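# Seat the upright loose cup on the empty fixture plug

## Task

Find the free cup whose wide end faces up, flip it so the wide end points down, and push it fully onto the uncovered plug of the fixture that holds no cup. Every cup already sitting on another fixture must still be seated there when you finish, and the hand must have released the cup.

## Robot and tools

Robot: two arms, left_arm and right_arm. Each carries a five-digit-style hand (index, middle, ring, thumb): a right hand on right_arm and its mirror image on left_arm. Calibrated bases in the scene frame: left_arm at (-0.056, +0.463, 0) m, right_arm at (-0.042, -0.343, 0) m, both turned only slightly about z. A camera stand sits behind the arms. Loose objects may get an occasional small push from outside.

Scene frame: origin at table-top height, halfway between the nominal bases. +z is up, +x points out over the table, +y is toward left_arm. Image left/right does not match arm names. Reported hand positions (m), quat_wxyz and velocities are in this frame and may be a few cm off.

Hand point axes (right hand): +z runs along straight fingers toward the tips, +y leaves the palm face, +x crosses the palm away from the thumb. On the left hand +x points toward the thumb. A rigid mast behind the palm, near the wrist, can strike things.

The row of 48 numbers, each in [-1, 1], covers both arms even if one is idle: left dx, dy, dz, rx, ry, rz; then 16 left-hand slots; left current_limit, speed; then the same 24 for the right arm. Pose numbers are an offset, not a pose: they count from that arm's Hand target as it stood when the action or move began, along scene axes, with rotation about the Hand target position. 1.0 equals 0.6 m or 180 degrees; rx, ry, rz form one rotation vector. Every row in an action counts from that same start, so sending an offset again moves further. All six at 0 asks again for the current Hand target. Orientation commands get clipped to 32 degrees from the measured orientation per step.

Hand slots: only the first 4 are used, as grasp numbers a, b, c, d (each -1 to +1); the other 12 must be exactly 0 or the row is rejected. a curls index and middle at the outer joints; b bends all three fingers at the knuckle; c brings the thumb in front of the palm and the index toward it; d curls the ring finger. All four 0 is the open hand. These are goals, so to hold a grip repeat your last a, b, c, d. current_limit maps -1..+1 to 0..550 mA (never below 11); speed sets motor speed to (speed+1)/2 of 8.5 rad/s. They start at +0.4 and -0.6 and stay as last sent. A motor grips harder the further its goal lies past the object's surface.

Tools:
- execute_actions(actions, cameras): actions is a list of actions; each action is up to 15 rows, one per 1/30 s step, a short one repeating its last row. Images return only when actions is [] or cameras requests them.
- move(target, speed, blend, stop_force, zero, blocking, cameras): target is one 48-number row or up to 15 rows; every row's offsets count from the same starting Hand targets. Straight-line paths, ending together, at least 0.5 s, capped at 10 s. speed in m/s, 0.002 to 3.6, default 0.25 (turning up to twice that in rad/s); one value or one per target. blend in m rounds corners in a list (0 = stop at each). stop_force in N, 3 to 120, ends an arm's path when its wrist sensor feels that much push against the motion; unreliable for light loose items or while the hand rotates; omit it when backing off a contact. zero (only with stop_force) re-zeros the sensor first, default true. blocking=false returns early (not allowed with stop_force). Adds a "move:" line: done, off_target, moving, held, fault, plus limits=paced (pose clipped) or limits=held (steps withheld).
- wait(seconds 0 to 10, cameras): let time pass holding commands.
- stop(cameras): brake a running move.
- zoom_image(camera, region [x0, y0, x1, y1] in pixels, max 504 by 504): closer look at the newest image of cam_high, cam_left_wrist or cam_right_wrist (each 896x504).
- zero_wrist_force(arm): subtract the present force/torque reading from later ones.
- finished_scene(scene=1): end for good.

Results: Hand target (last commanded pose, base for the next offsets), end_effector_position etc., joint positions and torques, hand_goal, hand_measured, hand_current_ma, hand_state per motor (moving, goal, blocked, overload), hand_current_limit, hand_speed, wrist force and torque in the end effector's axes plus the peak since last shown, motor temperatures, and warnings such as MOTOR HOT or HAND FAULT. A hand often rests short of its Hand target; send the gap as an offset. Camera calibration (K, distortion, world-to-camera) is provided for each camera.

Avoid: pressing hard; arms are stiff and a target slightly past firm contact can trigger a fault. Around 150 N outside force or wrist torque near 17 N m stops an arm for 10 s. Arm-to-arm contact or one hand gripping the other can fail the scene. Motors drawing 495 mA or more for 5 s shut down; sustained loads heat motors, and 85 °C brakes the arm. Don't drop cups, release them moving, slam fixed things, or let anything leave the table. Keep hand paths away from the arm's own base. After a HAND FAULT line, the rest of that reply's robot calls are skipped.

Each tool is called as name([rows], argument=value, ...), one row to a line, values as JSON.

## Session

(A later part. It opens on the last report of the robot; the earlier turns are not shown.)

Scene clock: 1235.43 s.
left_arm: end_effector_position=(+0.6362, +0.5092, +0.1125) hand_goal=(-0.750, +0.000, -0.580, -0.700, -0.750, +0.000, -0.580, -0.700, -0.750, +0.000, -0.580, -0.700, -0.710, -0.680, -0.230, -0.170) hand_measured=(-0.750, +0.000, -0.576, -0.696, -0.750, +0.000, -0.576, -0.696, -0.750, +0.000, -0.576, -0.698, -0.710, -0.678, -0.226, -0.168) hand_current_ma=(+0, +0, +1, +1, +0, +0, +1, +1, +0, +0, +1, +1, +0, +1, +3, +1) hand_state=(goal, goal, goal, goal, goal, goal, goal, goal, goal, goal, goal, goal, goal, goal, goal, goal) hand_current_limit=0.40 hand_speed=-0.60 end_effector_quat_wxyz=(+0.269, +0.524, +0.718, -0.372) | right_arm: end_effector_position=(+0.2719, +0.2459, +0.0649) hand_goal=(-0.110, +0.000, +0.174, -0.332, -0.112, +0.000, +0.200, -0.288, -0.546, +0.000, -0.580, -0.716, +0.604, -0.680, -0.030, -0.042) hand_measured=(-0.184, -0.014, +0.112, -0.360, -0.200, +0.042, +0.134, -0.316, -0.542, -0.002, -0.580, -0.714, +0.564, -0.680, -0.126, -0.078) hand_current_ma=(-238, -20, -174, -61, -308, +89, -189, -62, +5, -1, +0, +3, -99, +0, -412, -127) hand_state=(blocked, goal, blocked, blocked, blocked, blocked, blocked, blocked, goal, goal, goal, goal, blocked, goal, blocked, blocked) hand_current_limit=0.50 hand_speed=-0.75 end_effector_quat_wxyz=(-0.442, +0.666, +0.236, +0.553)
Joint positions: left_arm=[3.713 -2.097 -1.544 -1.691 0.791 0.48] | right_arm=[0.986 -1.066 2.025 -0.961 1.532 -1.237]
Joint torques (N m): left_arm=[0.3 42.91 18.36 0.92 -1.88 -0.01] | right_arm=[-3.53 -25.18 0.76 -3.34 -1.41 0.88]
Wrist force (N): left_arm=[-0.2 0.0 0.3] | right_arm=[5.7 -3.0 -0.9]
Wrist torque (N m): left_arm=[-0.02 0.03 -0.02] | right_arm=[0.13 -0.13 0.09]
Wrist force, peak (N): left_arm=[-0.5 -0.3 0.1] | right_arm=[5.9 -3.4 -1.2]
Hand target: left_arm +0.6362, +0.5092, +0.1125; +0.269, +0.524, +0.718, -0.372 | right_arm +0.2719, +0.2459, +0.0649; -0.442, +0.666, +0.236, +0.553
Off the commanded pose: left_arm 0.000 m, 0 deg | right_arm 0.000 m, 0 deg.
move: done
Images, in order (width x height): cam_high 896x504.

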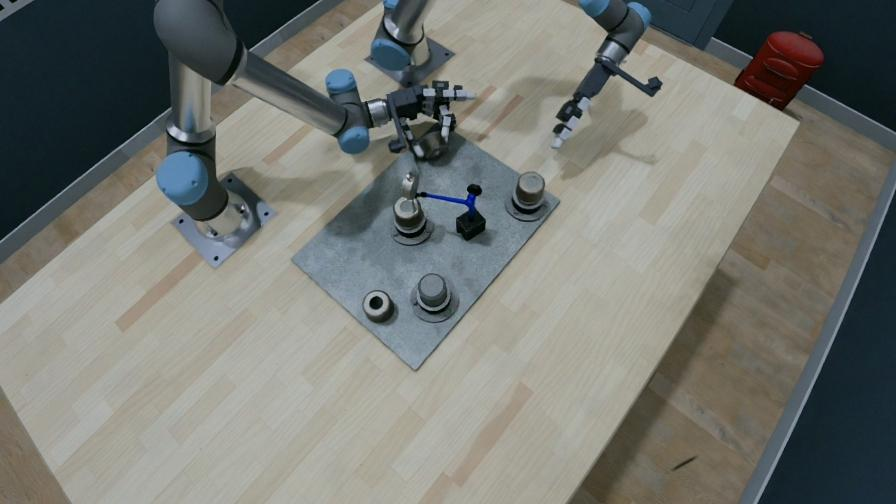

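move([
  [0,0,0,0,0,0,0,0,0,0,0,0,0,0,0,0,0,0,0,0,0,0,0.4,-0.6,-0.012,0.0075,-0.0152,-0.0293,-0.0472,0,0.45,0.3,0.8,0,0,0,0,0,0,0,0,0,0,0,0,0,0.5,-0.75],
], speed=0.04, cameras=[])

Scene clock: 1258.57 s.
left_arm: end_effector_position=(+0.6362, +0.5092, +0.1125) hand_goal=(-0.750, +0.000, -0.580, -0.700, -0.750, +0.000, -0.580, -0.700, -0.750, +0.000, -0.580, -0.700, -0.710, -0.680, -0.230, -0.170) hand_measured=(-0.750, +0.000, -0.576, -0.696, -0.750, +0.000, -0.576, -0.696, -0.750, +0.000, -0.576, -0.698, -0.710, -0.678, -0.226, -0.168) hand_current_ma=(+0, +0, +1, +1, +0, +0, +1, +1, +0, +0, +1, +1, +0, +1, +3, +1) hand_state=(goal, goal, goal, goal, goal, goal, goal, goal, goal, goal, goal, goal, goal, goal, goal, goal) hand_current_limit=0.40 hand_speed=-0.60 end_effector_quat_wxyz=(+0.269, +0.524, +0.718, -0.372) | right_arm: end_effector_position=(+0.2647, +0.2504, +0.0558) hand_goal=(-0.110, +0.000, +0.174, -0.332, -0.112, +0.000, +0.200, -0.288, -0.546, +0.000, -0.580, -0.716, +0.604, -0.680, -0.030, -0.042) hand_measured=(-0.178, -0.018, +0.112, -0.360, -0.200, +0.044, +0.134, -0.316, -0.542, -0.002, -0.580, -0.714, +0.566, -0.680, -0.126, -0.078) hand_current_ma=(-217, -27, -173, -60, -308, +95, -189, -62, +5, -1, +0, +3, -94, +1, -413, -127) hand_state=(blocked, goal, blocked, blocked, blocked, blocked, blocked, blocked, goal, goal, goal, goal, blocked, goal, blocked, blocked) hand_current_limit=0.50 hand_speed=-0.75 end_effector_quat_wxyz=(-0.392, +0.643, +0.293, +0.589)
Joint positions: left_arm=[3.713 -2.097 -1.544 -1.691 0.791 0.48] | right_arm=[1.022 -1.01 2.017 -1.009 1.568 -1.412]
Joint torques (N m): left_arm=[0.23 43.88 17.87 1.03 -2.08 -0.05] | right_arm=[7.61 -29.08 -28.24 -4.69 1.87 -2.29]
Wrist force (N): left_arm=[0.1 0.0 0.0] | right_arm=[1.7 0.2 -2.1]
Wrist torque (N m): left_arm=[0.00 -0.01 0.00] | right_arm=[0.12 -0.11 0.31]
Wrist force, peak (N): left_arm=[0.1 -0.4 0.3] | right_arm=[6.2 -3.3 -1.0]
Hand target: left_arm +0.6362, +0.5092, +0.1125; +0.269, +0.524, +0.718, -0.372 | right_arm +0.2647, +0.2504, +0.0558; -0.392, +0.643, +0.294, +0.589
Off the commanded pose: left_arm 0.000 m, 0 deg | right_arm 0.000 m, 0 deg.
move: done
No camera images: "cameras" was empty.

move([
  [0,0,0,0,0,0,0,0,0,0,0,0,0,0,0,0,0,0,0,0,0,0,0.4,-0.6,0,0,0,0,0,0,0.1,0.05,0.78,0,0,0,0,0,0,0,0,0,0,0,0,0,0.5,-0.85],
], speed=0.04, cameras=["cam_high"])

zoom_image(camera="cam_high", region=[390, 100, 490, 180])

Scene clock: 1285.30 s.
left_arm: end_effector_position=(+0.6362, +0.5092, +0.1125) hand_goal=(-0.750, +0.000, -0.580, -0.700, -0.750, +0.000, -0.580, -0.700, -0.750, +0.000, -0.580, -0.700, -0.710, -0.680, -0.230, -0.170) hand_measured=(-0.750, +0.000, -0.576, -0.696, -0.750, +0.000, -0.576, -0.696, -0.750, +0.000, -0.576, -0.698, -0.710, -0.678, -0.226, -0.168) hand_current_ma=(+0, +0, +1, +1, +0, +0, +1, +1, +0, +0, +1, +1, +0, +1, +3, +1) hand_state=(goal, goal, goal, goal, goal, goal, goal, goal, goal, goal, goal, goal, goal, goal, goal, goal) hand_current_limit=0.40 hand_speed=-0.60 end_effector_quat_wxyz=(+0.269, +0.524, +0.718, -0.372) | right_arm: end_effector_position=(+0.2647, +0.2504, +0.0558) hand_goal=(-0.420, +0.000, -0.076, -0.616, -0.638, +0.000, -0.410, -0.790, -0.880, +0.000, -0.580, -0.700, +0.606, -0.680, -0.036, -0.048) hand_measured=(-0.422, -0.012, -0.078, -0.616, -0.632, -0.002, -0.406, -0.788, -0.874, -0.002, -0.580, -0.702, +0.584, -0.680, -0.038, -0.050) hand_current_ma=(-1, -16, -1, +0, +8, -1, +4, +3, +8, -1, +0, -3, -45, +1, -4, -3) hand_state=(goal, goal, goal, goal, goal, goal, goal, goal, goal, goal, goal, goal, blocked, goal, goal, goal) hand_current_limit=0.50 hand_speed=-0.85 end_effector_quat_wxyz=(-0.392, +0.643, +0.294, +0.589)
Joint positions: left_arm=[3.713 -2.097 -1.544 -1.691 0.791 0.48] | right_arm=[1.023 -1.01 2.017 -1.009 1.568 -1.412]
Joint torques (N m): left_arm=[-0.28 43.61 17.36 1.03 -2.18 -0.02] | right_arm=[2.84 -29.13 -25.87 -3.04 1.83 -1.17]
Wrist force (N): left_arm=[-0.3 0.1 0.0] | right_arm=[1.7 -0.6 -1.3]
Wrist torque (N m): left_arm=[0.02 0.04 -0.04] | right_arm=[0.12 -0.11 0.24]
Wrist force, peak (N): left_arm=[-0.5 0.0 0.1] | right_arm=[2.6 -1.0 -2.9]
Hand target: left_arm +0.6362, +0.5092, +0.1125; +0.269, +0.524, +0.718, -0.372 | right_arm +0.2647, +0.2504, +0.0558; -0.392, +0.643, +0.294, +0.589
Off the commanded pose: left_arm 0.000 m, 0 deg | right_arm 0.000 m, 0 deg.
move: done
Images, in order (width x height): cam_high 896x504.

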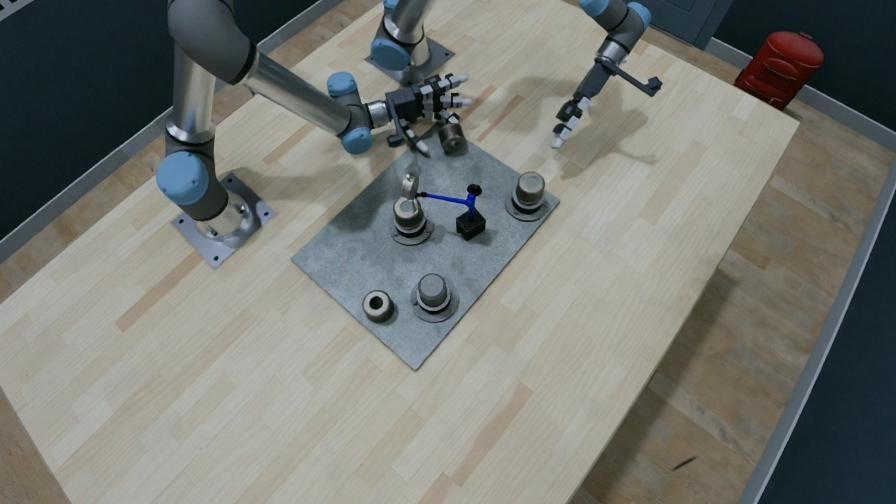

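Scaled by 5.040 from the camera's 896x504 image, which has a finer 1280x720 frame.

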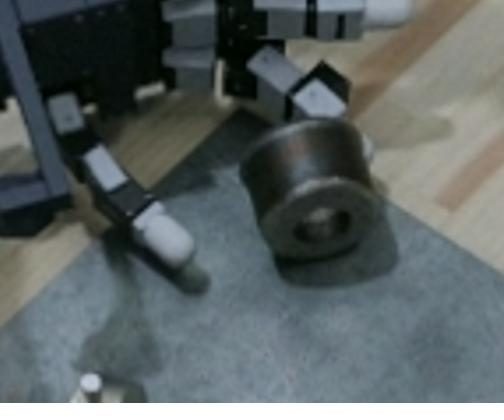

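move([
  [0,0,0,0,0,0,0,0,0,0,0,0,0,0,0,0,0,0,0,0,0,0,0.4,-0.6,0.0106,0.017,0.006,0,0,0,0.1,0.05,0.78,0,0,0,0,0,0,0,0,0,0,0,0,0,0.5,-0.85],
], speed=0.04, cameras=["cam_high"])

zoom_image(camera="cam_high", region=[390, 100, 490, 180])

Scene clock: 1298.13 s.
left_arm: end_effector_position=(+0.6362, +0.5092, +0.1125) hand_goal=(-0.750, +0.000, -0.580, -0.700, -0.750, +0.000, -0.580, -0.700, -0.750, +0.000, -0.580, -0.700, -0.710, -0.680, -0.230, -0.170) hand_measured=(-0.750, +0.000, -0.576, -0.696, -0.750, +0.000, -0.576, -0.696, -0.750, +0.000, -0.576, -0.698, -0.710, -0.678, -0.226, -0.168) hand_current_ma=(+0, +0, +1, +1, +0, +0, +1, +1, +0, +0, +1, +1, +0, +1, +3, +1) hand_state=(goal, goal, goal, goal, goal, goal, goal, goal, goal, goal, goal, goal, goal, goal, goal, goal) hand_current_limit=0.40 hand_speed=-0.60 end_effector_quat_wxyz=(+0.269, +0.524, +0.718, -0.372) | right_arm: end_effector_position=(+0.2711, +0.2605, +0.0593) hand_goal=(-0.420, +0.000, -0.076, -0.616, -0.638, +0.000, -0.410, -0.790, -0.880, +0.000, -0.580, -0.700, +0.606, -0.680, -0.036, -0.048) hand_measured=(-0.422, -0.012, -0.078, -0.616, -0.632, -0.002, -0.406, -0.788, -0.874, -0.002, -0.580, -0.702, +0.584, -0.680, -0.038, -0.050) hand_current_ma=(-1, -16, -1, +0, +8, -1, +4, +3, +8, -1, +0, -3, -45, +1, -4, -3) hand_state=(goal, goal, goal, goal, goal, goal, goal, goal, goal, goal, goal, goal, blocked, goal, goal, goal) hand_current_limit=0.50 hand_speed=-0.85 end_effector_quat_wxyz=(-0.392, +0.643, +0.294, +0.589)
Joint positions: left_arm=[3.713 -2.097 -1.544 -1.691 0.791 0.48] | right_arm=[1.023 -1.001 1.982 -0.983 1.568 -1.412]
Joint torques (N m): left_arm=[0.21 43.71 17.53 0.88 -2.19 -0.11] | right_arm=[-5.77 -30.55 -28.93 0.77 0.19 0.47]
Wrist force (N): left_arm=[0.1 0.0 -0.2] | right_arm=[2.2 -0.6 -1.4]
Wrist torque (N m): left_arm=[0.01 -0.02 0.00] | right_arm=[0.09 -0.16 0.27]
Wrist force, peak (N): left_arm=[-0.5 -0.3 0.0] | right_arm=[2.2 -0.8 -1.7]
Hand target: left_arm +0.6362, +0.5092, +0.1125; +0.269, +0.524, +0.718, -0.372 | right_arm +0.2711, +0.2606, +0.0594; -0.392, +0.643, +0.294, +0.589
Off the commanded pose: left_arm 0.000 m, 0 deg | right_arm 0.000 m, 0 deg.
move: done
Images, in order (width x height): cam_high 896x504.

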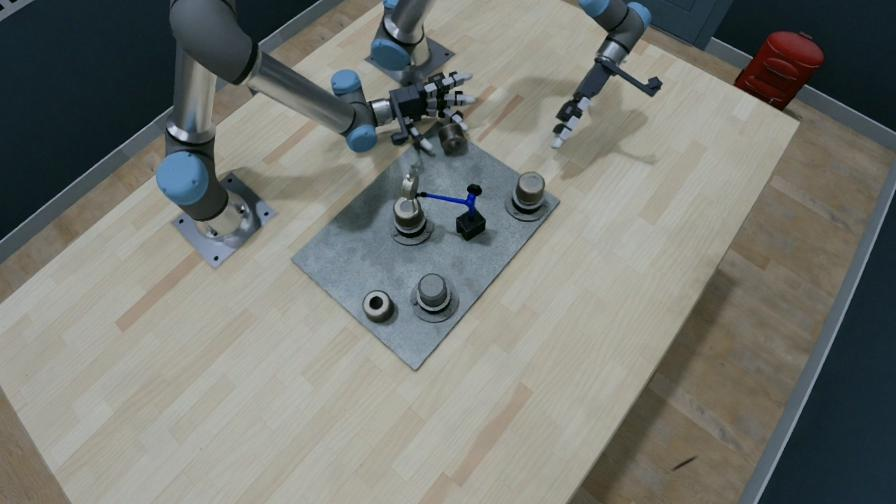

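Scaled by 5.040 from the camera's 896x504 image, which has a finer 1280x720 frame.

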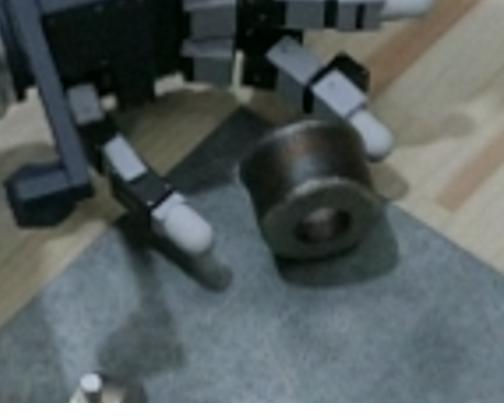

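move([
  [0,0,0,0,0,0,0,0,0,0,0,0,0,0,0,0,0,0,0,0,0,0,0.4,-0.6,0.004,0.007,0.1,0,0,0,0.1,0.05,0.78,0,0,0,0,0,0,0,0,0,0,0,0,0,0.4,-0.5],
  [0,0,0,0,0,0,0,0,0,0,0,0,0,0,0,0,0,0,0,0,0,0,0.4,-0.6,-0.02,-0.02,0.28,0,0,0,0.1,0.05,0.78,0,0,0,0,0,0,0,0,0,0,0,0,0,0.4,-0.5],
], speed=[0.05,0.15], blend=[0.01,0], cameras=["cam_high"])

zoom_image(camera="cam_high", region=[400, 80, 500, 160])

Scene clock: 1325.13 s.
left_arm: end_effector_position=(+0.6362, +0.5092, +0.1125) hand_goal=(-0.750, +0.000, -0.580, -0.700, -0.750, +0.000, -0.580, -0.700, -0.750, +0.000, -0.580, -0.700, -0.710, -0.680, -0.230, -0.170) hand_measured=(-0.750, +0.000, -0.576, -0.696, -0.750, +0.000, -0.576, -0.696, -0.750, +0.000, -0.576, -0.698, -0.710, -0.678, -0.226, -0.168) hand_current_ma=(+0, +0, +1, +1, +0, +0, +1, +1, +0, +0, +1, +1, +0, +1, +3, +1) hand_state=(goal, goal, goal, goal, goal, goal, goal, goal, goal, goal, goal, goal, goal, goal, goal, goal) hand_current_limit=0.40 hand_speed=-0.60 end_effector_quat_wxyz=(+0.269, +0.524, +0.718, -0.372) | right_arm: end_effector_position=(+0.2591, +0.2486, +0.2273) hand_goal=(-0.420, +0.000, -0.076, -0.616, -0.638, +0.000, -0.410, -0.790, -0.880, +0.000, -0.580, -0.700, +0.606, -0.680, -0.036, -0.048) hand_measured=(-0.422, -0.012, -0.078, -0.616, -0.632, -0.002, -0.406, -0.788, -0.874, -0.002, -0.580, -0.702, +0.584, -0.680, -0.038, -0.050) hand_current_ma=(-1, -16, -1, +0, +8, -1, +4, +3, +8, -1, +0, -3, -45, +1, -4, -3) hand_state=(goal, goal, goal, goal, goal, goal, goal, goal, goal, goal, goal, goal, blocked, goal, goal, goal) hand_current_limit=0.40 hand_speed=-0.50 end_effector_quat_wxyz=(-0.392, +0.643, +0.294, +0.589)
Joint positions: left_arm=[3.713 -2.097 -1.544 -1.691 0.791 0.48] | right_arm=[1.031 -1.327 1.9 -0.575 1.577 -1.412]
Joint torques (N m): left_arm=[-0.01 43.93 18 0.98 -2.41 -0.12] | right_arm=[6.91 -34.64 -33.67 0.6 2.39 0.85]
Wrist force (N): left_arm=[-0.1 0.0 0.0] | right_arm=[2.1 -0.4 -1.6]
Wrist torque (N m): left_arm=[0.00 0.02 -0.02] | right_arm=[0.14 -0.14 0.26]
Wrist force, peak (N): left_arm=[-0.5 -0.3 0.2] | right_arm=[3.0 -0.6 -1.6]
Hand target: left_arm +0.6362, +0.5092, +0.1125; +0.269, +0.524, +0.718, -0.372 | right_arm +0.2591, +0.2486, +0.2274; -0.392, +0.643, +0.294, +0.589
Off the commanded pose: left_arm 0.000 m, 0 deg | right_arm 0.000 m, 0 deg.
move: done
Images, in order (width x height): cam_high 896x504.

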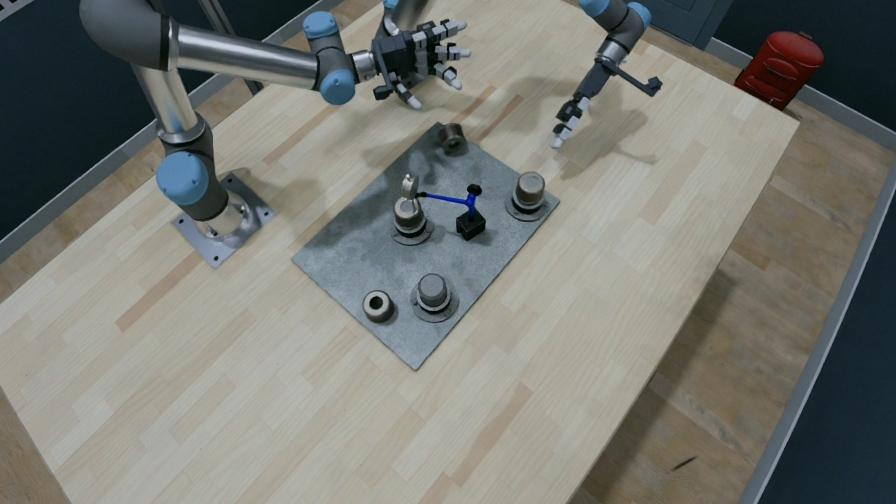

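Scaled by 5.040 from the camera's 896x504 image, which has a finer 1280x720 frame.

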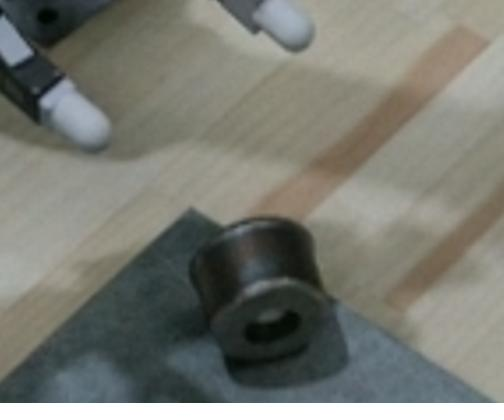

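move([
  [0,0,0,0,0,0,0,0,0,0,0,0,0,0,0,0,0,0,0,0,0,0,0.4,-0.6,0.0823,0.0247,-0.0455,0.2606,0.3933,-0.0157,0.12,0.05,0.75,0,0,0,0,0,0,0,0,0,0,0,0,0,0.4,-0.5],
], speed=0.3, cameras=["cam_high"])

zoom_image(camera="cam_high", region=[380, 20, 560, 160])

Scene clock: 1404.30 s.
left_arm: end_effector_position=(+0.6362, +0.5092, +0.1125) hand_goal=(-0.750, +0.000, -0.580, -0.700, -0.750, +0.000, -0.580, -0.700, -0.750, +0.000, -0.580, -0.700, -0.710, -0.680, -0.230, -0.170) hand_measured=(-0.750, +0.000, -0.576, -0.696, -0.750, +0.000, -0.576, -0.696, -0.750, +0.000, -0.576, -0.698, -0.710, -0.678, -0.226, -0.168) hand_current_ma=(+0, +0, +1, +1, +0, +0, +1, +1, +0, +0, +1, +1, +0, +1, +3, +1) hand_state=(goal, goal, goal, goal, goal, goal, goal, goal, goal, goal, goal, goal, goal, goal, goal, goal) hand_current_limit=0.40 hand_speed=-0.60 end_effector_quat_wxyz=(+0.269, +0.524, +0.718, -0.372) | right_arm: end_effector_position=(+0.3085, +0.2634, +0.2001) hand_goal=(-0.432, +0.000, -0.074, -0.596, -0.632, +0.000, -0.378, -0.752, -0.874, +0.000, -0.580, -0.698, +0.552, -0.680, -0.042, -0.050) hand_measured=(-0.426, -0.004, -0.076, -0.598, -0.624, -0.002, -0.378, -0.754, -0.866, -0.002, -0.580, -0.700, +0.550, -0.680, -0.042, -0.050) hand_current_ma=(+9, -3, -1, -3, +12, -1, +0, -2, +12, -1, +0, -3, -2, +1, +1, +0) hand_state=(goal, goal, goal, goal, goal, goal, goal, goal, goal, goal, goal, goal, goal, goal, goal, goal) hand_current_limit=0.40 hand_speed=-0.50 end_effector_quat_wxyz=(+0.681, -0.666, +0.238, -0.191)
Joint positions: left_arm=[3.713 -2.097 -1.544 -1.691 0.791 0.48] | right_arm=[0.753 -1.316 1.824 -0.508 1.361 0.07]
Joint torques (N m): left_arm=[0.51 44.25 17.82 0.96 -2.33 -0.09] | right_arm=[-11.04 -23.96 -8.49 -4.65 -1.99 1.58]
Wrist force (N): left_arm=[0.1 -0.1 0.2] | right_arm=[1.2 -0.5 -1.4]
Wrist torque (N m): left_arm=[-0.03 -0.01 0.01] | right_arm=[0.12 0.00 0.23]
Wrist force, peak (N): left_arm=[0.1 -0.5 -0.2] | right_arm=[2.2 -0.2 -1.8]
Hand target: left_arm +0.6362, +0.5092, +0.1125; +0.269, +0.524, +0.718, -0.372 | right_arm +0.3085, +0.2634, +0.2001; +0.681, -0.666, +0.238, -0.191
Off the commanded pose: left_arm 0.000 m, 0 deg | right_arm 0.000 m, 0 deg.
move: done
Images, in order (width x height): cam_high 896x504.

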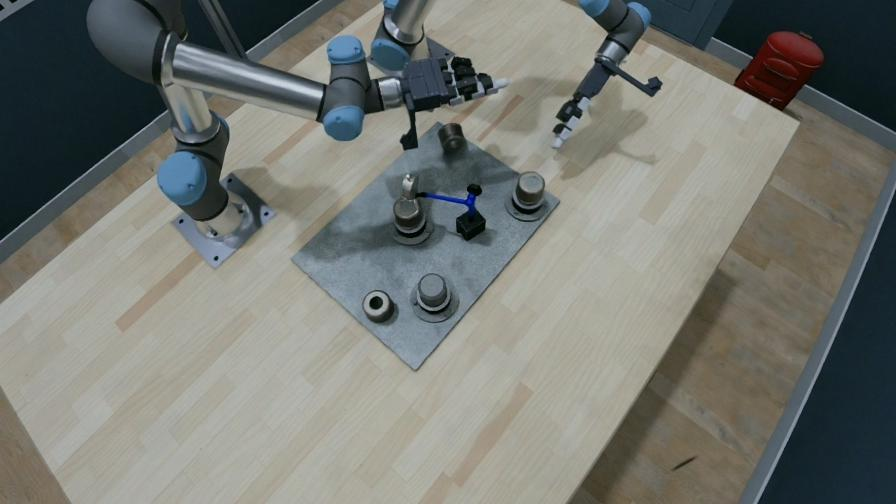

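Scaled by 2.800 from the camera's 896x504 image, which has a finer 1280x720 frame.

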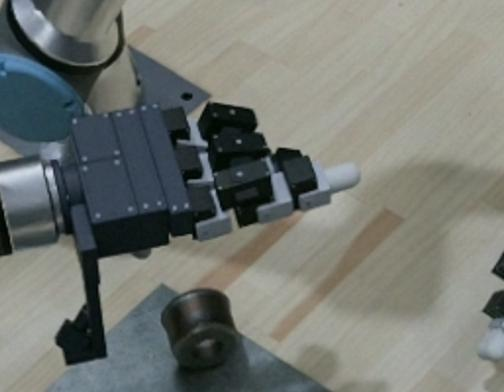

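zoom_image(camera="cam_high", region=[400, 45, 510, 155])

Scaled by 4.582 from the camera's 896x504 image, which has a finer 1280x720 frame.

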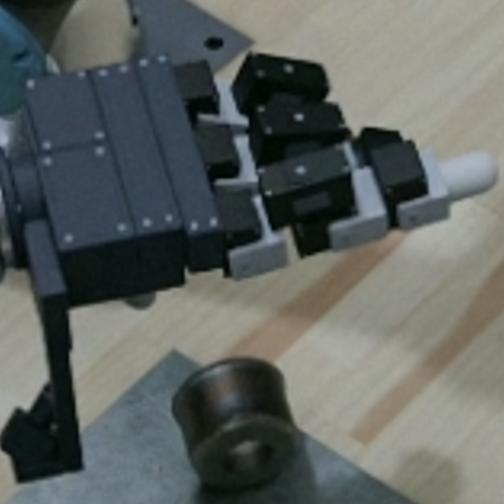

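move([
  [0,0,0,0,0,0,0,0,0,0,0,0,0,0,0,0,0,0,0,0,0,0,0.4,-0.6,0.0088,-0.0042,-0.09,0,0,0,0.12,0.05,0.75,0,0,0,0,0,0,0,0,0,0,0,0,0,0.4,-0.5],
], speed=0.12, cameras=["cam_high","cam_right_wrist"])

zoom_image(camera="cam_high", region=[400, 45, 510, 155])

Scene clock: 1450.23 s.
left_arm: end_effector_position=(+0.6362, +0.5092, +0.1125) hand_goal=(-0.750, +0.000, -0.580, -0.700, -0.750, +0.000, -0.580, -0.700, -0.750, +0.000, -0.580, -0.700, -0.710, -0.680, -0.230, -0.170) hand_measured=(-0.750, +0.000, -0.576, -0.696, -0.750, +0.000, -0.576, -0.696, -0.750, +0.000, -0.576, -0.698, -0.710, -0.678, -0.226, -0.168) hand_current_ma=(+0, +0, +1, +1, +0, +0, +1, +1, +0, +0, +1, +1, +0, +1, +3, +1) hand_state=(goal, goal, goal, goal, goal, goal, goal, goal, goal, goal, goal, goal, goal, goal, goal, goal) hand_current_limit=0.40 hand_speed=-0.60 end_effector_quat_wxyz=(+0.269, +0.524, +0.718, -0.372) | right_arm: end_effector_position=(+0.3137, +0.2609, +0.1461) hand_goal=(-0.432, +0.000, -0.074, -0.596, -0.632, +0.000, -0.378, -0.752, -0.874, +0.000, -0.580, -0.698, +0.552, -0.680, -0.042, -0.050) hand_measured=(-0.426, -0.002, -0.076, -0.598, -0.624, -0.002, -0.378, -0.754, -0.866, -0.002, -0.580, -0.700, +0.550, -0.680, -0.042, -0.050) hand_current_ma=(+10, -3, -1, -3, +13, -1, +0, -2, +13, -1, +0, -3, -1, +1, +1, +0) hand_state=(goal, goal, goal, goal, goal, goal, goal, goal, goal, goal, goal, goal, goal, goal, goal, goal) hand_current_limit=0.40 hand_speed=-0.50 end_effector_quat_wxyz=(+0.681, -0.666, +0.238, -0.191)
Joint positions: left_arm=[3.713 -2.097 -1.544 -1.691 0.791 0.48] | right_arm=[0.74 -1.243 1.888 -0.645 1.349 0.07]
Joint torques (N m): left_arm=[0.07 43.93 17.2 0.91 -2.35 -0.02] | right_arm=[-11.72 -26.78 -6.28 -4.64 -2.05 1.24]
Wrist force (N): left_arm=[-0.1 -0.2 0.0] | right_arm=[1.0 -0.4 -1.5]
Wrist torque (N m): left_arm=[-0.03 0.01 -0.02] | right_arm=[0.14 0.03 0.22]
Wrist force, peak (N): left_arm=[-0.5 0.2 -0.1] | right_arm=[1.3 -0.6 -1.7]
Hand target: left_arm +0.6362, +0.5092, +0.1125; +0.269, +0.524, +0.718, -0.372 | right_arm +0.3137, +0.2609, +0.1461; +0.681, -0.666, +0.238, -0.191
Off the commanded pose: left_arm 0.000 m, 0 deg | right_arm 0.000 m, 0 deg.
move: done
camera_calibration:
cam_right_wrist: T_world_to_cam=[[-0.638374, 0.511551, -0.575148, 0.186559], [-0.767529, -0.366614, 0.525827, 0.205446], [0.0581303, 0.777116, 0.626667, -0.192843], [0, 0, 0, 1]] pos_world=[0.28799, 0.129747, 0.120118]
Images, in order (width x height): cam_high 896x504, cam_right_wrist 896x504.

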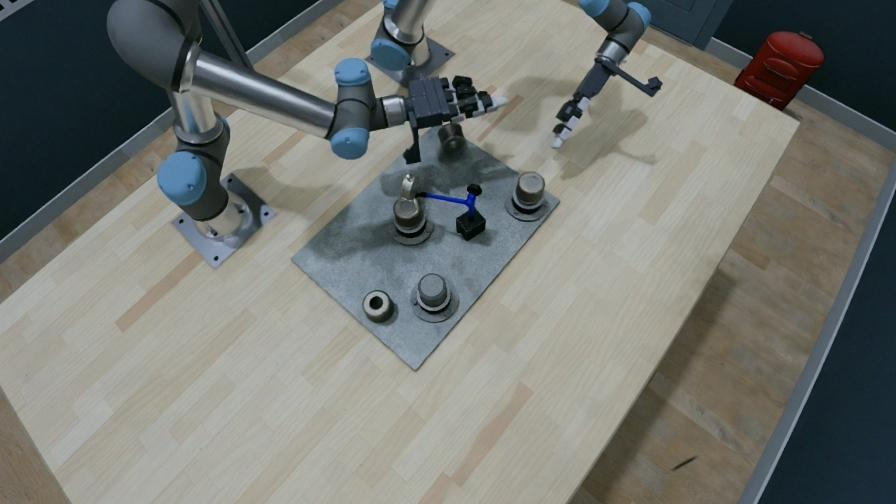

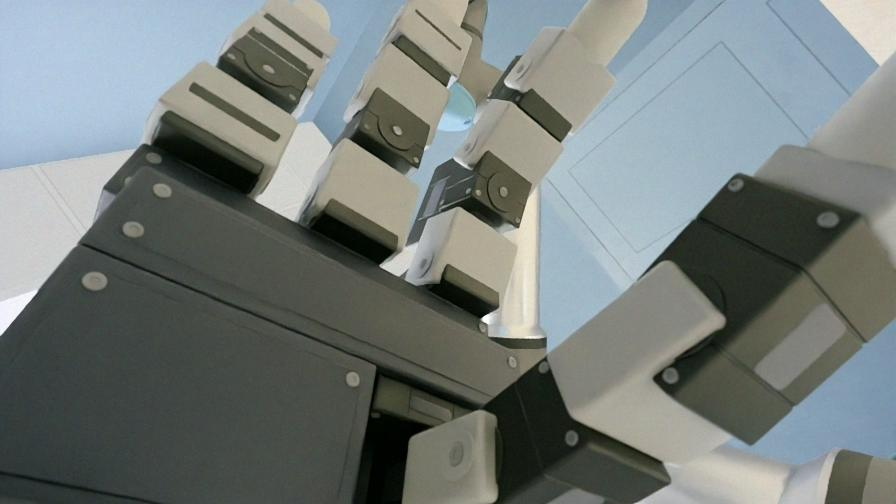

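Scaled by 4.582 from the camera's 896x504 image, which has a finer 1280x720 frame.

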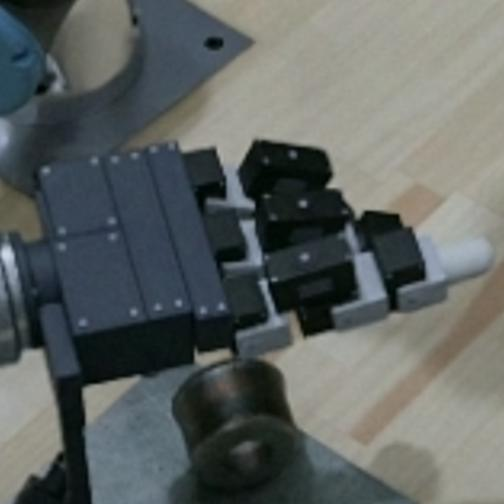

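move([
  [0,0,0,0,0,0,0,0,0,0,0,0,0,0,0,0,0,0,0,0,0,0,0.4,-0.6,0,0,-0.0935,0,0,0,0.12,0.05,0.75,0,0,0,0,0,0,0,0,0,0,0,0,0,0.4,-0.5],
], speed=0.03, stop_force=4, cameras=["cam_high","cam_right_wrist"])

zoom_image(camera="cam_high", region=[400, 65, 510, 175])

Scene clock: 1460.77 s.
left_arm: end_effector_position=(+0.6362, +0.5092, +0.1125) hand_goal=(-0.750, +0.000, -0.580, -0.700, -0.750, +0.000, -0.580, -0.700, -0.750, +0.000, -0.580, -0.700, -0.710, -0.680, -0.230, -0.170) hand_measured=(-0.750, +0.000, -0.576, -0.696, -0.750, +0.000, -0.576, -0.696, -0.750, +0.000, -0.576, -0.698, -0.710, -0.678, -0.226, -0.168) hand_current_ma=(+0, +0, +1, +1, +0, +0, +1, +1, +0, +0, +1, +1, +0, +1, +3, +1) hand_state=(goal, goal, goal, goal, goal, goal, goal, goal, goal, goal, goal, goal, goal, goal, goal, goal) hand_current_limit=0.40 hand_speed=-0.60 end_effector_quat_wxyz=(+0.269, +0.524, +0.718, -0.372) | right_arm: end_effector_position=(+0.3137, +0.2609, +0.0900) hand_goal=(-0.432, +0.000, -0.074, -0.596, -0.632, +0.000, -0.378, -0.752, -0.874, +0.000, -0.580, -0.698, +0.552, -0.680, -0.042, -0.050) hand_measured=(-0.426, -0.002, -0.076, -0.598, -0.624, -0.002, -0.378, -0.754, -0.866, -0.002, -0.580, -0.700, +0.550, -0.680, -0.042, -0.050) hand_current_ma=(+10, -3, -1, -3, +13, -1, +0, -2, +13, -1, +0, -3, -1, +1, +1, +0) hand_state=(goal, goal, goal, goal, goal, goal, goal, goal, goal, goal, goal, goal, goal, goal, goal, goal) hand_current_limit=0.40 hand_speed=-0.50 end_effector_quat_wxyz=(+0.681, -0.666, +0.238, -0.191)
Joint positions: left_arm=[3.713 -2.097 -1.544 -1.691 0.791 0.48] | right_arm=[0.74 -1.151 1.938 -0.786 1.349 0.07]
Joint torques (N m): left_arm=[-0.38 44.33 17.31 1.01 -2.39 -0.13] | right_arm=[-8.02 -27.6 -4.42 -4.42 -1.36 1.23]
Wrist force (N): left_arm=[-0.1 0.1 -0.2] | right_arm=[1.0 -0.3 -1.7]
Wrist torque (N m): left_arm=[0.03 0.01 -0.02] | right_arm=[0.15 0.04 0.21]
Wrist force, peak (N): left_arm=[-0.2 0.1 0.4] | right_arm=[1.2 -0.4 -1.9]
Hand target: left_arm +0.6362, +0.5092, +0.1125; +0.269, +0.524, +0.718, -0.372 | right_arm +0.3137, +0.2609, +0.0900; +0.681, -0.666, +0.238, -0.191
Off the commanded pose: left_arm 0.000 m, 0 deg | right_arm 0.000 m, 0 deg.
move: done
camera_calibration:
cam_right_wrist: T_world_to_cam=[[-0.638374, 0.511551, -0.575148, 0.154235], [-0.767529, -0.366614, 0.525827, 0.234998], [0.0581303, 0.777116, 0.626667, -0.157624], [0, 0, 0, 1]] pos_world=[0.28799, 0.129747, 0.0639177]
Images, in order (width x height): cam_high 896x504, cam_right_wrist 896x504.

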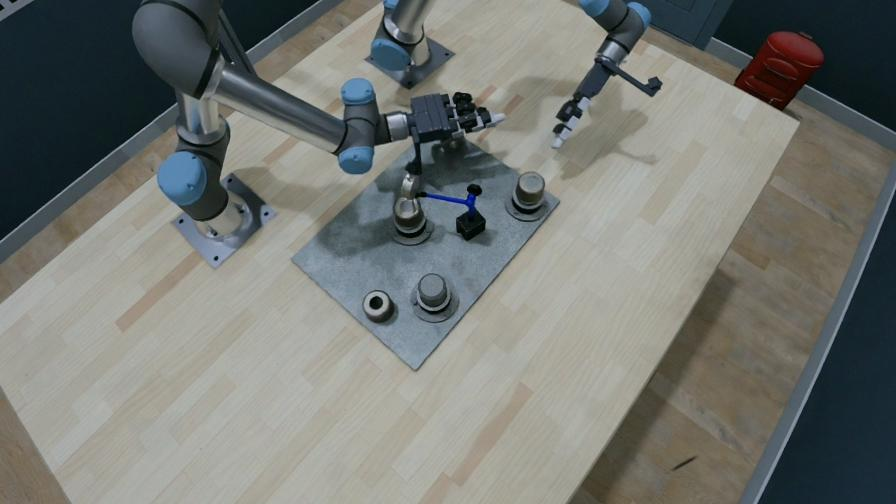

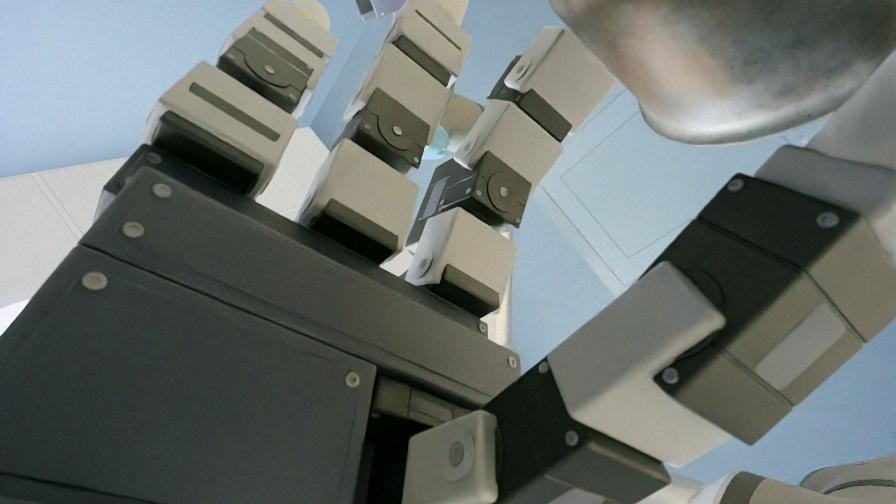

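Scaled by 4.582 from the camera's 896x504 image, which has a finer 1280x720 frame.

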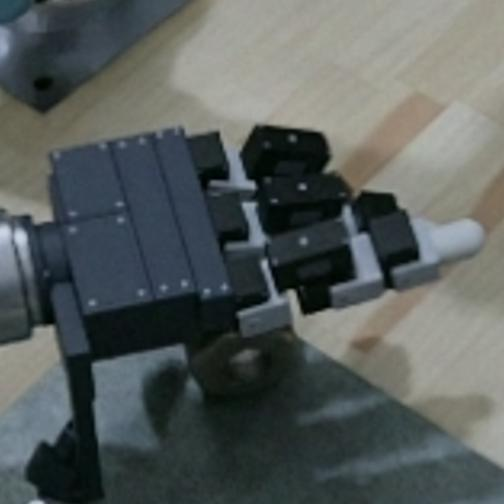

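move([
  [0,0,0,0,0,0,0,0,0,0,0,0,0,0,0,0,0,0,0,0,0,0,0.4,-0.6,0,0,0,0,0,0,0.4,0.4,0.8,0,0,0,0,0,0,0,0,0,0,0,0,0,0.3,-0.8],
], speed=0.05, cameras=["cam_high","cam_right_wrist"])

zoom_image(camera="cam_high", region=[400, 65, 510, 175])

Scene clock: 1470.97 s.
left_arm: end_effector_position=(+0.6362, +0.5092, +0.1125) hand_goal=(-0.750, +0.000, -0.580, -0.700, -0.750, +0.000, -0.580, -0.700, -0.750, +0.000, -0.580, -0.700, -0.710, -0.680, -0.230, -0.170) hand_measured=(-0.750, +0.000, -0.576, -0.696, -0.750, +0.000, -0.576, -0.696, -0.750, +0.000, -0.576, -0.698, -0.710, -0.678, -0.226, -0.168) hand_current_ma=(+0, +0, +1, +1, +0, +0, +1, +1, +0, +0, +1, +1, +0, +1, +3, +1) hand_state=(goal, goal, goal, goal, goal, goal, goal, goal, goal, goal, goal, goal, goal, goal, goal, goal) hand_current_limit=0.40 hand_speed=-0.60 end_effector_quat_wxyz=(+0.269, +0.524, +0.718, -0.372) | right_arm: end_effector_position=(+0.3137, +0.2609, +0.0900) hand_goal=(+0.030, +0.000, +0.100, -0.400, +0.050, +0.000, +0.140, -0.360, -0.390, +0.000, -0.580, -0.740, +0.610, -0.680, -0.030, -0.070) hand_measured=(-0.234, +0.000, +0.060, -0.426, -0.268, +0.010, +0.068, -0.376, -0.382, -0.002, -0.580, -0.736, +0.612, -0.680, -0.080, -0.090) hand_current_ma=(-357, -1, -96, -54, -358, +14, -216, -27, +11, -1, +0, +4, +2, +0, -183, -57) hand_state=(blocked, goal, blocked, blocked, blocked, goal, blocked, goal, goal, goal, goal, goal, goal, goal, blocked, goal) hand_current_limit=0.30 hand_speed=-0.80 end_effector_quat_wxyz=(+0.681, -0.666, +0.238, -0.191)
Joint positions: left_arm=[3.713 -2.097 -1.544 -1.691 0.791 0.48] | right_arm=[0.74 -1.151 1.938 -0.787 1.349 0.07]
Joint torques (N m): left_arm=[0.67 44.42 17.58 1.07 -2.39 -0.04] | right_arm=[2.41 -27.47 -5.84 -1.66 1.66 0.34]
Wrist force (N): left_arm=[-0.1 -0.3 0.4] | right_arm=[1.9 -3.4 0.1]
Wrist torque (N m): left_arm=[-0.06 0.02 -0.01] | right_arm=[0.24 0.02 0.19]
Wrist force, peak (N): left_arm=[-0.4 0.0 0.4] | right_arm=[1.9 -3.9 -0.3]
Hand target: left_arm +0.6362, +0.5092, +0.1125; +0.269, +0.524, +0.718, -0.372 | right_arm +0.3137, +0.2609, +0.0900; +0.681, -0.666, +0.238, -0.191
Off the commanded pose: left_arm 0.000 m, 0 deg | right_arm 0.000 m, 0 deg.
move: done
camera_calibration:
cam_right_wrist: T_world_to_cam=[[-0.63837, 0.511601, -0.575108, 0.154225], [-0.767524, -0.366554, 0.525875, 0.234986], [0.0582299, 0.777112, 0.626663, -0.157652], [0, 0, 0, 1]] pos_world=[0.28799, 0.129747, 0.0639179]
Images, in order (width x height): cam_high 896x504, cam_right_wrist 896x504.

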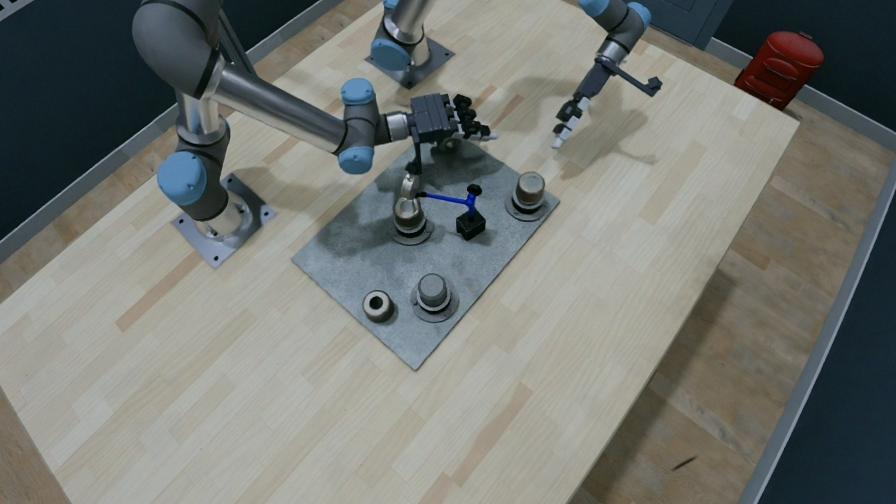

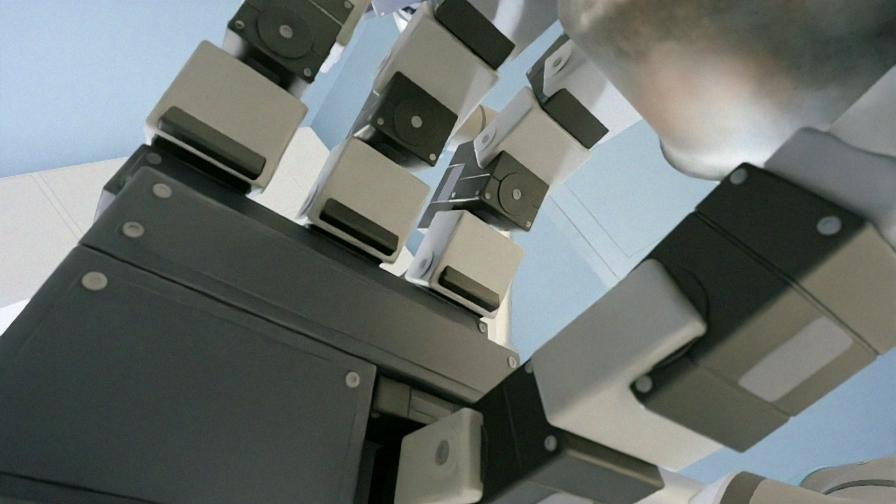

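Scaled by 4.582 from the camera's 896x504 image, which has a finer 1280x720 frame.

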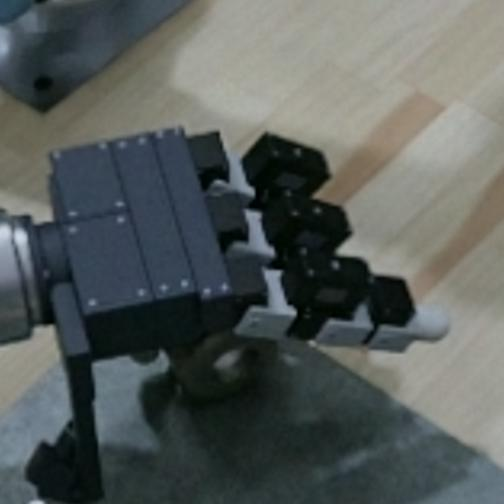

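move([
  [0,0,0,0,0,0,0,0,0,0,0,0,0,0,0,0,0,0,0,0,0,0,0.4,-0.6,0,0,0.06,0,0,0,0.42,0.42,0.8,0,0,0,0,0,0,0,0,0,0,0,0,0,0.45,-0.8],
], speed=0.05, cameras=["cam_high","cam_right_wrist"])

zoom_image(camera="cam_high", region=[400, 55, 510, 165])

Scene clock: 1480.70 s.
left_arm: end_effector_position=(+0.6362, +0.5092, +0.1125) hand_goal=(-0.750, +0.000, -0.580, -0.700, -0.750, +0.000, -0.580, -0.700, -0.750, +0.000, -0.580, -0.700, -0.710, -0.680, -0.230, -0.170) hand_measured=(-0.750, +0.000, -0.576, -0.696, -0.750, +0.000, -0.576, -0.696, -0.750, +0.000, -0.576, -0.698, -0.710, -0.678, -0.226, -0.168) hand_current_ma=(+0, +0, +1, +1, +0, +0, +1, +1, +0, +0, +1, +1, +0, +1, +3, +1) hand_state=(goal, goal, goal, goal, goal, goal, goal, goal, goal, goal, goal, goal, goal, goal, goal, goal) hand_current_limit=0.40 hand_speed=-0.60 end_effector_quat_wxyz=(+0.269, +0.524, +0.718, -0.372) | right_arm: end_effector_position=(+0.3137, +0.2609, +0.1259) hand_goal=(+0.054, +0.000, +0.112, -0.386, +0.090, +0.000, +0.176, -0.332, -0.362, +0.000, -0.580, -0.742, +0.608, -0.680, -0.030, -0.072) hand_measured=(+0.052, -0.002, +0.104, -0.390, +0.092, +0.004, +0.172, -0.336, -0.354, -0.002, -0.580, -0.738, +0.620, -0.680, -0.038, -0.076) hand_current_ma=(-2, -1, -12, -5, +1, +4, -5, -3, +12, -1, +0, +4, +21, +0, -16, -7) hand_state=(goal, goal, goal, goal, goal, goal, goal, goal, goal, goal, goal, goal, goal, goal, goal, goal) hand_current_limit=0.45 hand_speed=-0.80 end_effector_quat_wxyz=(+0.681, -0.666, +0.238, -0.191)
Joint positions: left_arm=[3.713 -2.097 -1.544 -1.691 0.791 0.48] | right_arm=[0.741 -1.212 1.908 -0.696 1.349 0.07]
Joint torques (N m): left_arm=[0.11 45.48 17.84 0.9 -2.42 -0.07] | right_arm=[1.35 -38.51 -32.55 0.61 1.01 0.02]
Wrist force (N): left_arm=[-0.2 -0.3 0.0] | right_arm=[0.9 -0.4 -1.4]
Wrist torque (N m): left_arm=[-0.04 0.02 -0.02] | right_arm=[0.21 0.07 0.18]
Wrist force, peak (N): left_arm=[-0.1 0.0 0.6] | right_arm=[1.9 -4.0 0.1]
Hand target: left_arm +0.6362, +0.5092, +0.1125; +0.269, +0.524, +0.718, -0.372 | right_arm +0.3137, +0.2609, +0.1260; +0.681, -0.666, +0.238, -0.191
Off the commanded pose: left_arm 0.000 m, 0 deg | right_arm 0.000 m, 0 deg.
move: done
camera_calibration:
cam_right_wrist: T_world_to_cam=[[-0.63837, 0.511601, -0.575108, 0.174929], [-0.767524, -0.366554, 0.525875, 0.216055], [0.0582299, 0.777112, 0.626663, -0.180212], [0, 0, 0, 1]] pos_world=[0.28799, 0.129747, 0.0999179]
Images, in order (width x height): cam_high 896x504, cam_right_wrist 896x504.

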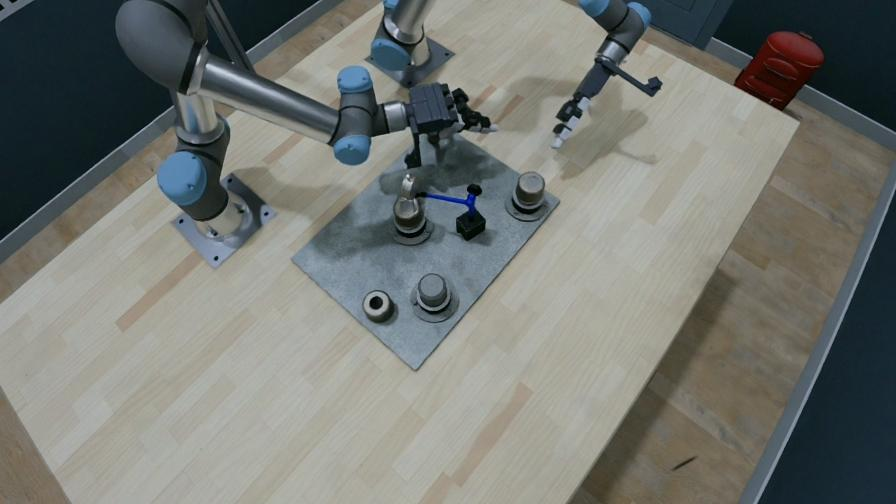

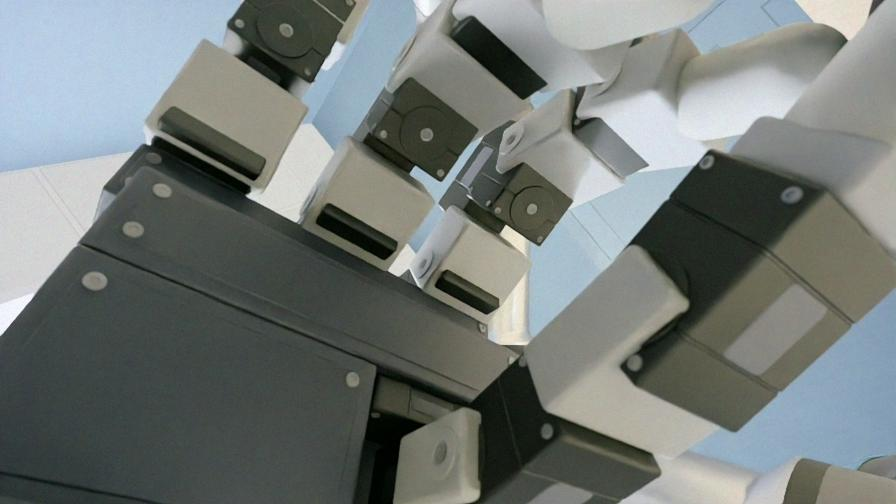

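Scaled by 4.582 from the camera's 896x504 image, which has a finer 1280x720 frame.

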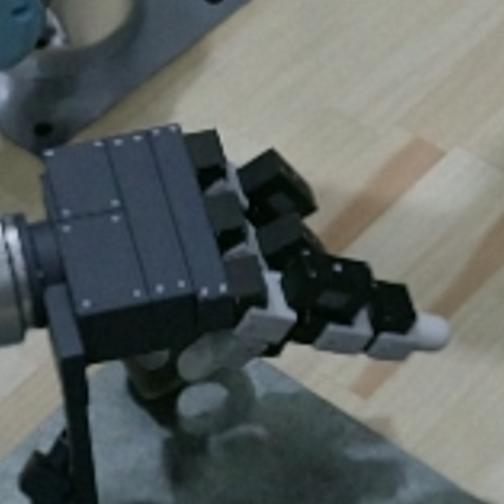

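move([
  [0,0,0,0,0,0,0,0,0,0,0,0,0,0,0,0,0,0,0,0,0,0,0.4,-0.6,0,0,0.14,0,0,0,0.42,0.42,0.8,0,0,0,0,0,0,0,0,0,0,0,0,0,0.45,-0.8],
], speed=0.1, cameras=["cam_high"])

zoom_image(camera="cam_high", region=[400, 65, 510, 175])

Scene clock: 1495.67 s.
left_arm: end_effector_position=(+0.6362, +0.5092, +0.1125) hand_goal=(-0.750, +0.000, -0.580, -0.700, -0.750, +0.000, -0.580, -0.700, -0.750, +0.000, -0.580, -0.700, -0.710, -0.680, -0.230, -0.170) hand_measured=(-0.750, +0.000, -0.576, -0.696, -0.750, +0.000, -0.576, -0.696, -0.750, +0.000, -0.576, -0.698, -0.710, -0.678, -0.226, -0.168) hand_current_ma=(+0, +0, +1, +1, +0, +0, +1, +1, +0, +0, +1, +1, +0, +1, +3, +1) hand_state=(goal, goal, goal, goal, goal, goal, goal, goal, goal, goal, goal, goal, goal, goal, goal, goal) hand_current_limit=0.40 hand_speed=-0.60 end_effector_quat_wxyz=(+0.269, +0.524, +0.718, -0.372) | right_arm: end_effector_position=(+0.3137, +0.2609, +0.2099) hand_goal=(+0.054, +0.000, +0.112, -0.386, +0.090, +0.000, +0.176, -0.332, -0.362, +0.000, -0.580, -0.742, +0.608, -0.680, -0.030, -0.072) hand_measured=(+0.056, +0.000, +0.108, -0.390, +0.092, +0.004, +0.172, -0.336, -0.354, -0.002, -0.580, -0.738, +0.612, -0.680, -0.036, -0.074) hand_current_ma=(+2, +0, -5, -3, +1, +4, -5, -3, +12, -1, +0, +4, +5, +0, -9, -4) hand_state=(goal, goal, goal, goal, goal, goal, goal, goal, goal, goal, goal, goal, goal, goal, goal, goal) hand_current_limit=0.45 hand_speed=-0.80 end_effector_quat_wxyz=(+0.681, -0.666, +0.238, -0.191)
Joint positions: left_arm=[3.713 -2.097 -1.544 -1.691 0.791 0.48] | right_arm=[0.741 -1.326 1.809 -0.482 1.349 0.07]
Joint torques (N m): left_arm=[0.04 43.96 16.77 0.82 -2.54 -0.06] | right_arm=[-3.2 -35.81 -36.9 0.65 -0.67 -0.95]
Wrist force (N): left_arm=[0.1 0.1 0.2] | right_arm=[0.9 -0.2 -1.7]
Wrist torque (N m): left_arm=[0.00 -0.01 0.01] | right_arm=[0.24 0.04 0.20]
Wrist force, peak (N): left_arm=[-0.1 0.2 0.4] | right_arm=[1.5 -0.3 -1.8]
Hand target: left_arm +0.6362, +0.5092, +0.1125; +0.269, +0.524, +0.718, -0.372 | right_arm +0.3137, +0.2609, +0.2100; +0.681, -0.666, +0.238, -0.191
Off the commanded pose: left_arm 0.000 m, 0 deg | right_arm 0.000 m, 0 deg.
move: done
Images, in order (width x height): cam_high 896x504.

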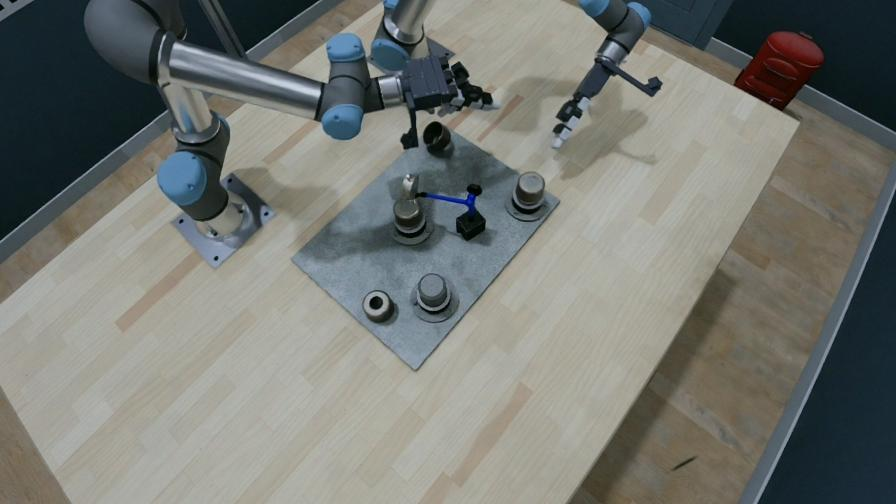

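Scaled by 4.582 from the camera's 896x504 image, which has a finer 1280x720 frame.

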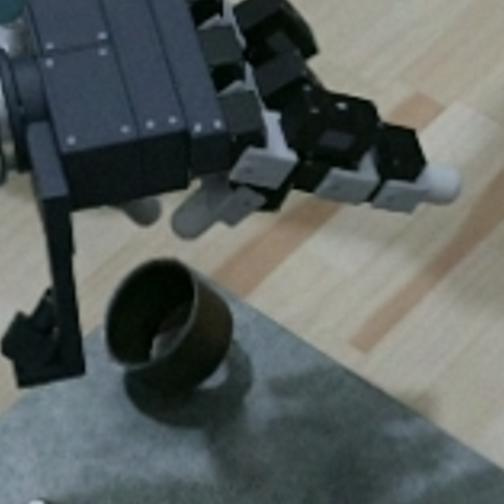

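zoom_image(camera="cam_high", region=[415, 112, 465, 162])

Scaled by 10.080 from the camera's 896x504 image, which has a finer 1280x720 frame.

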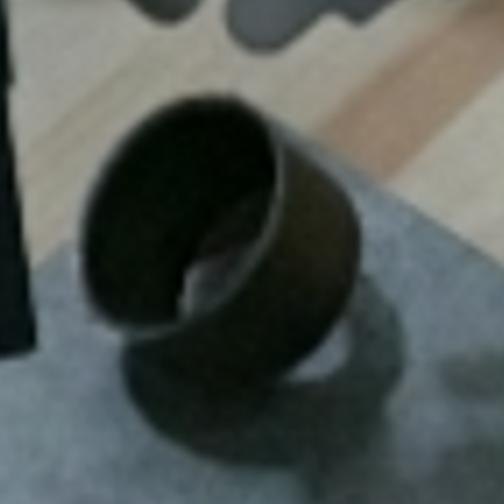

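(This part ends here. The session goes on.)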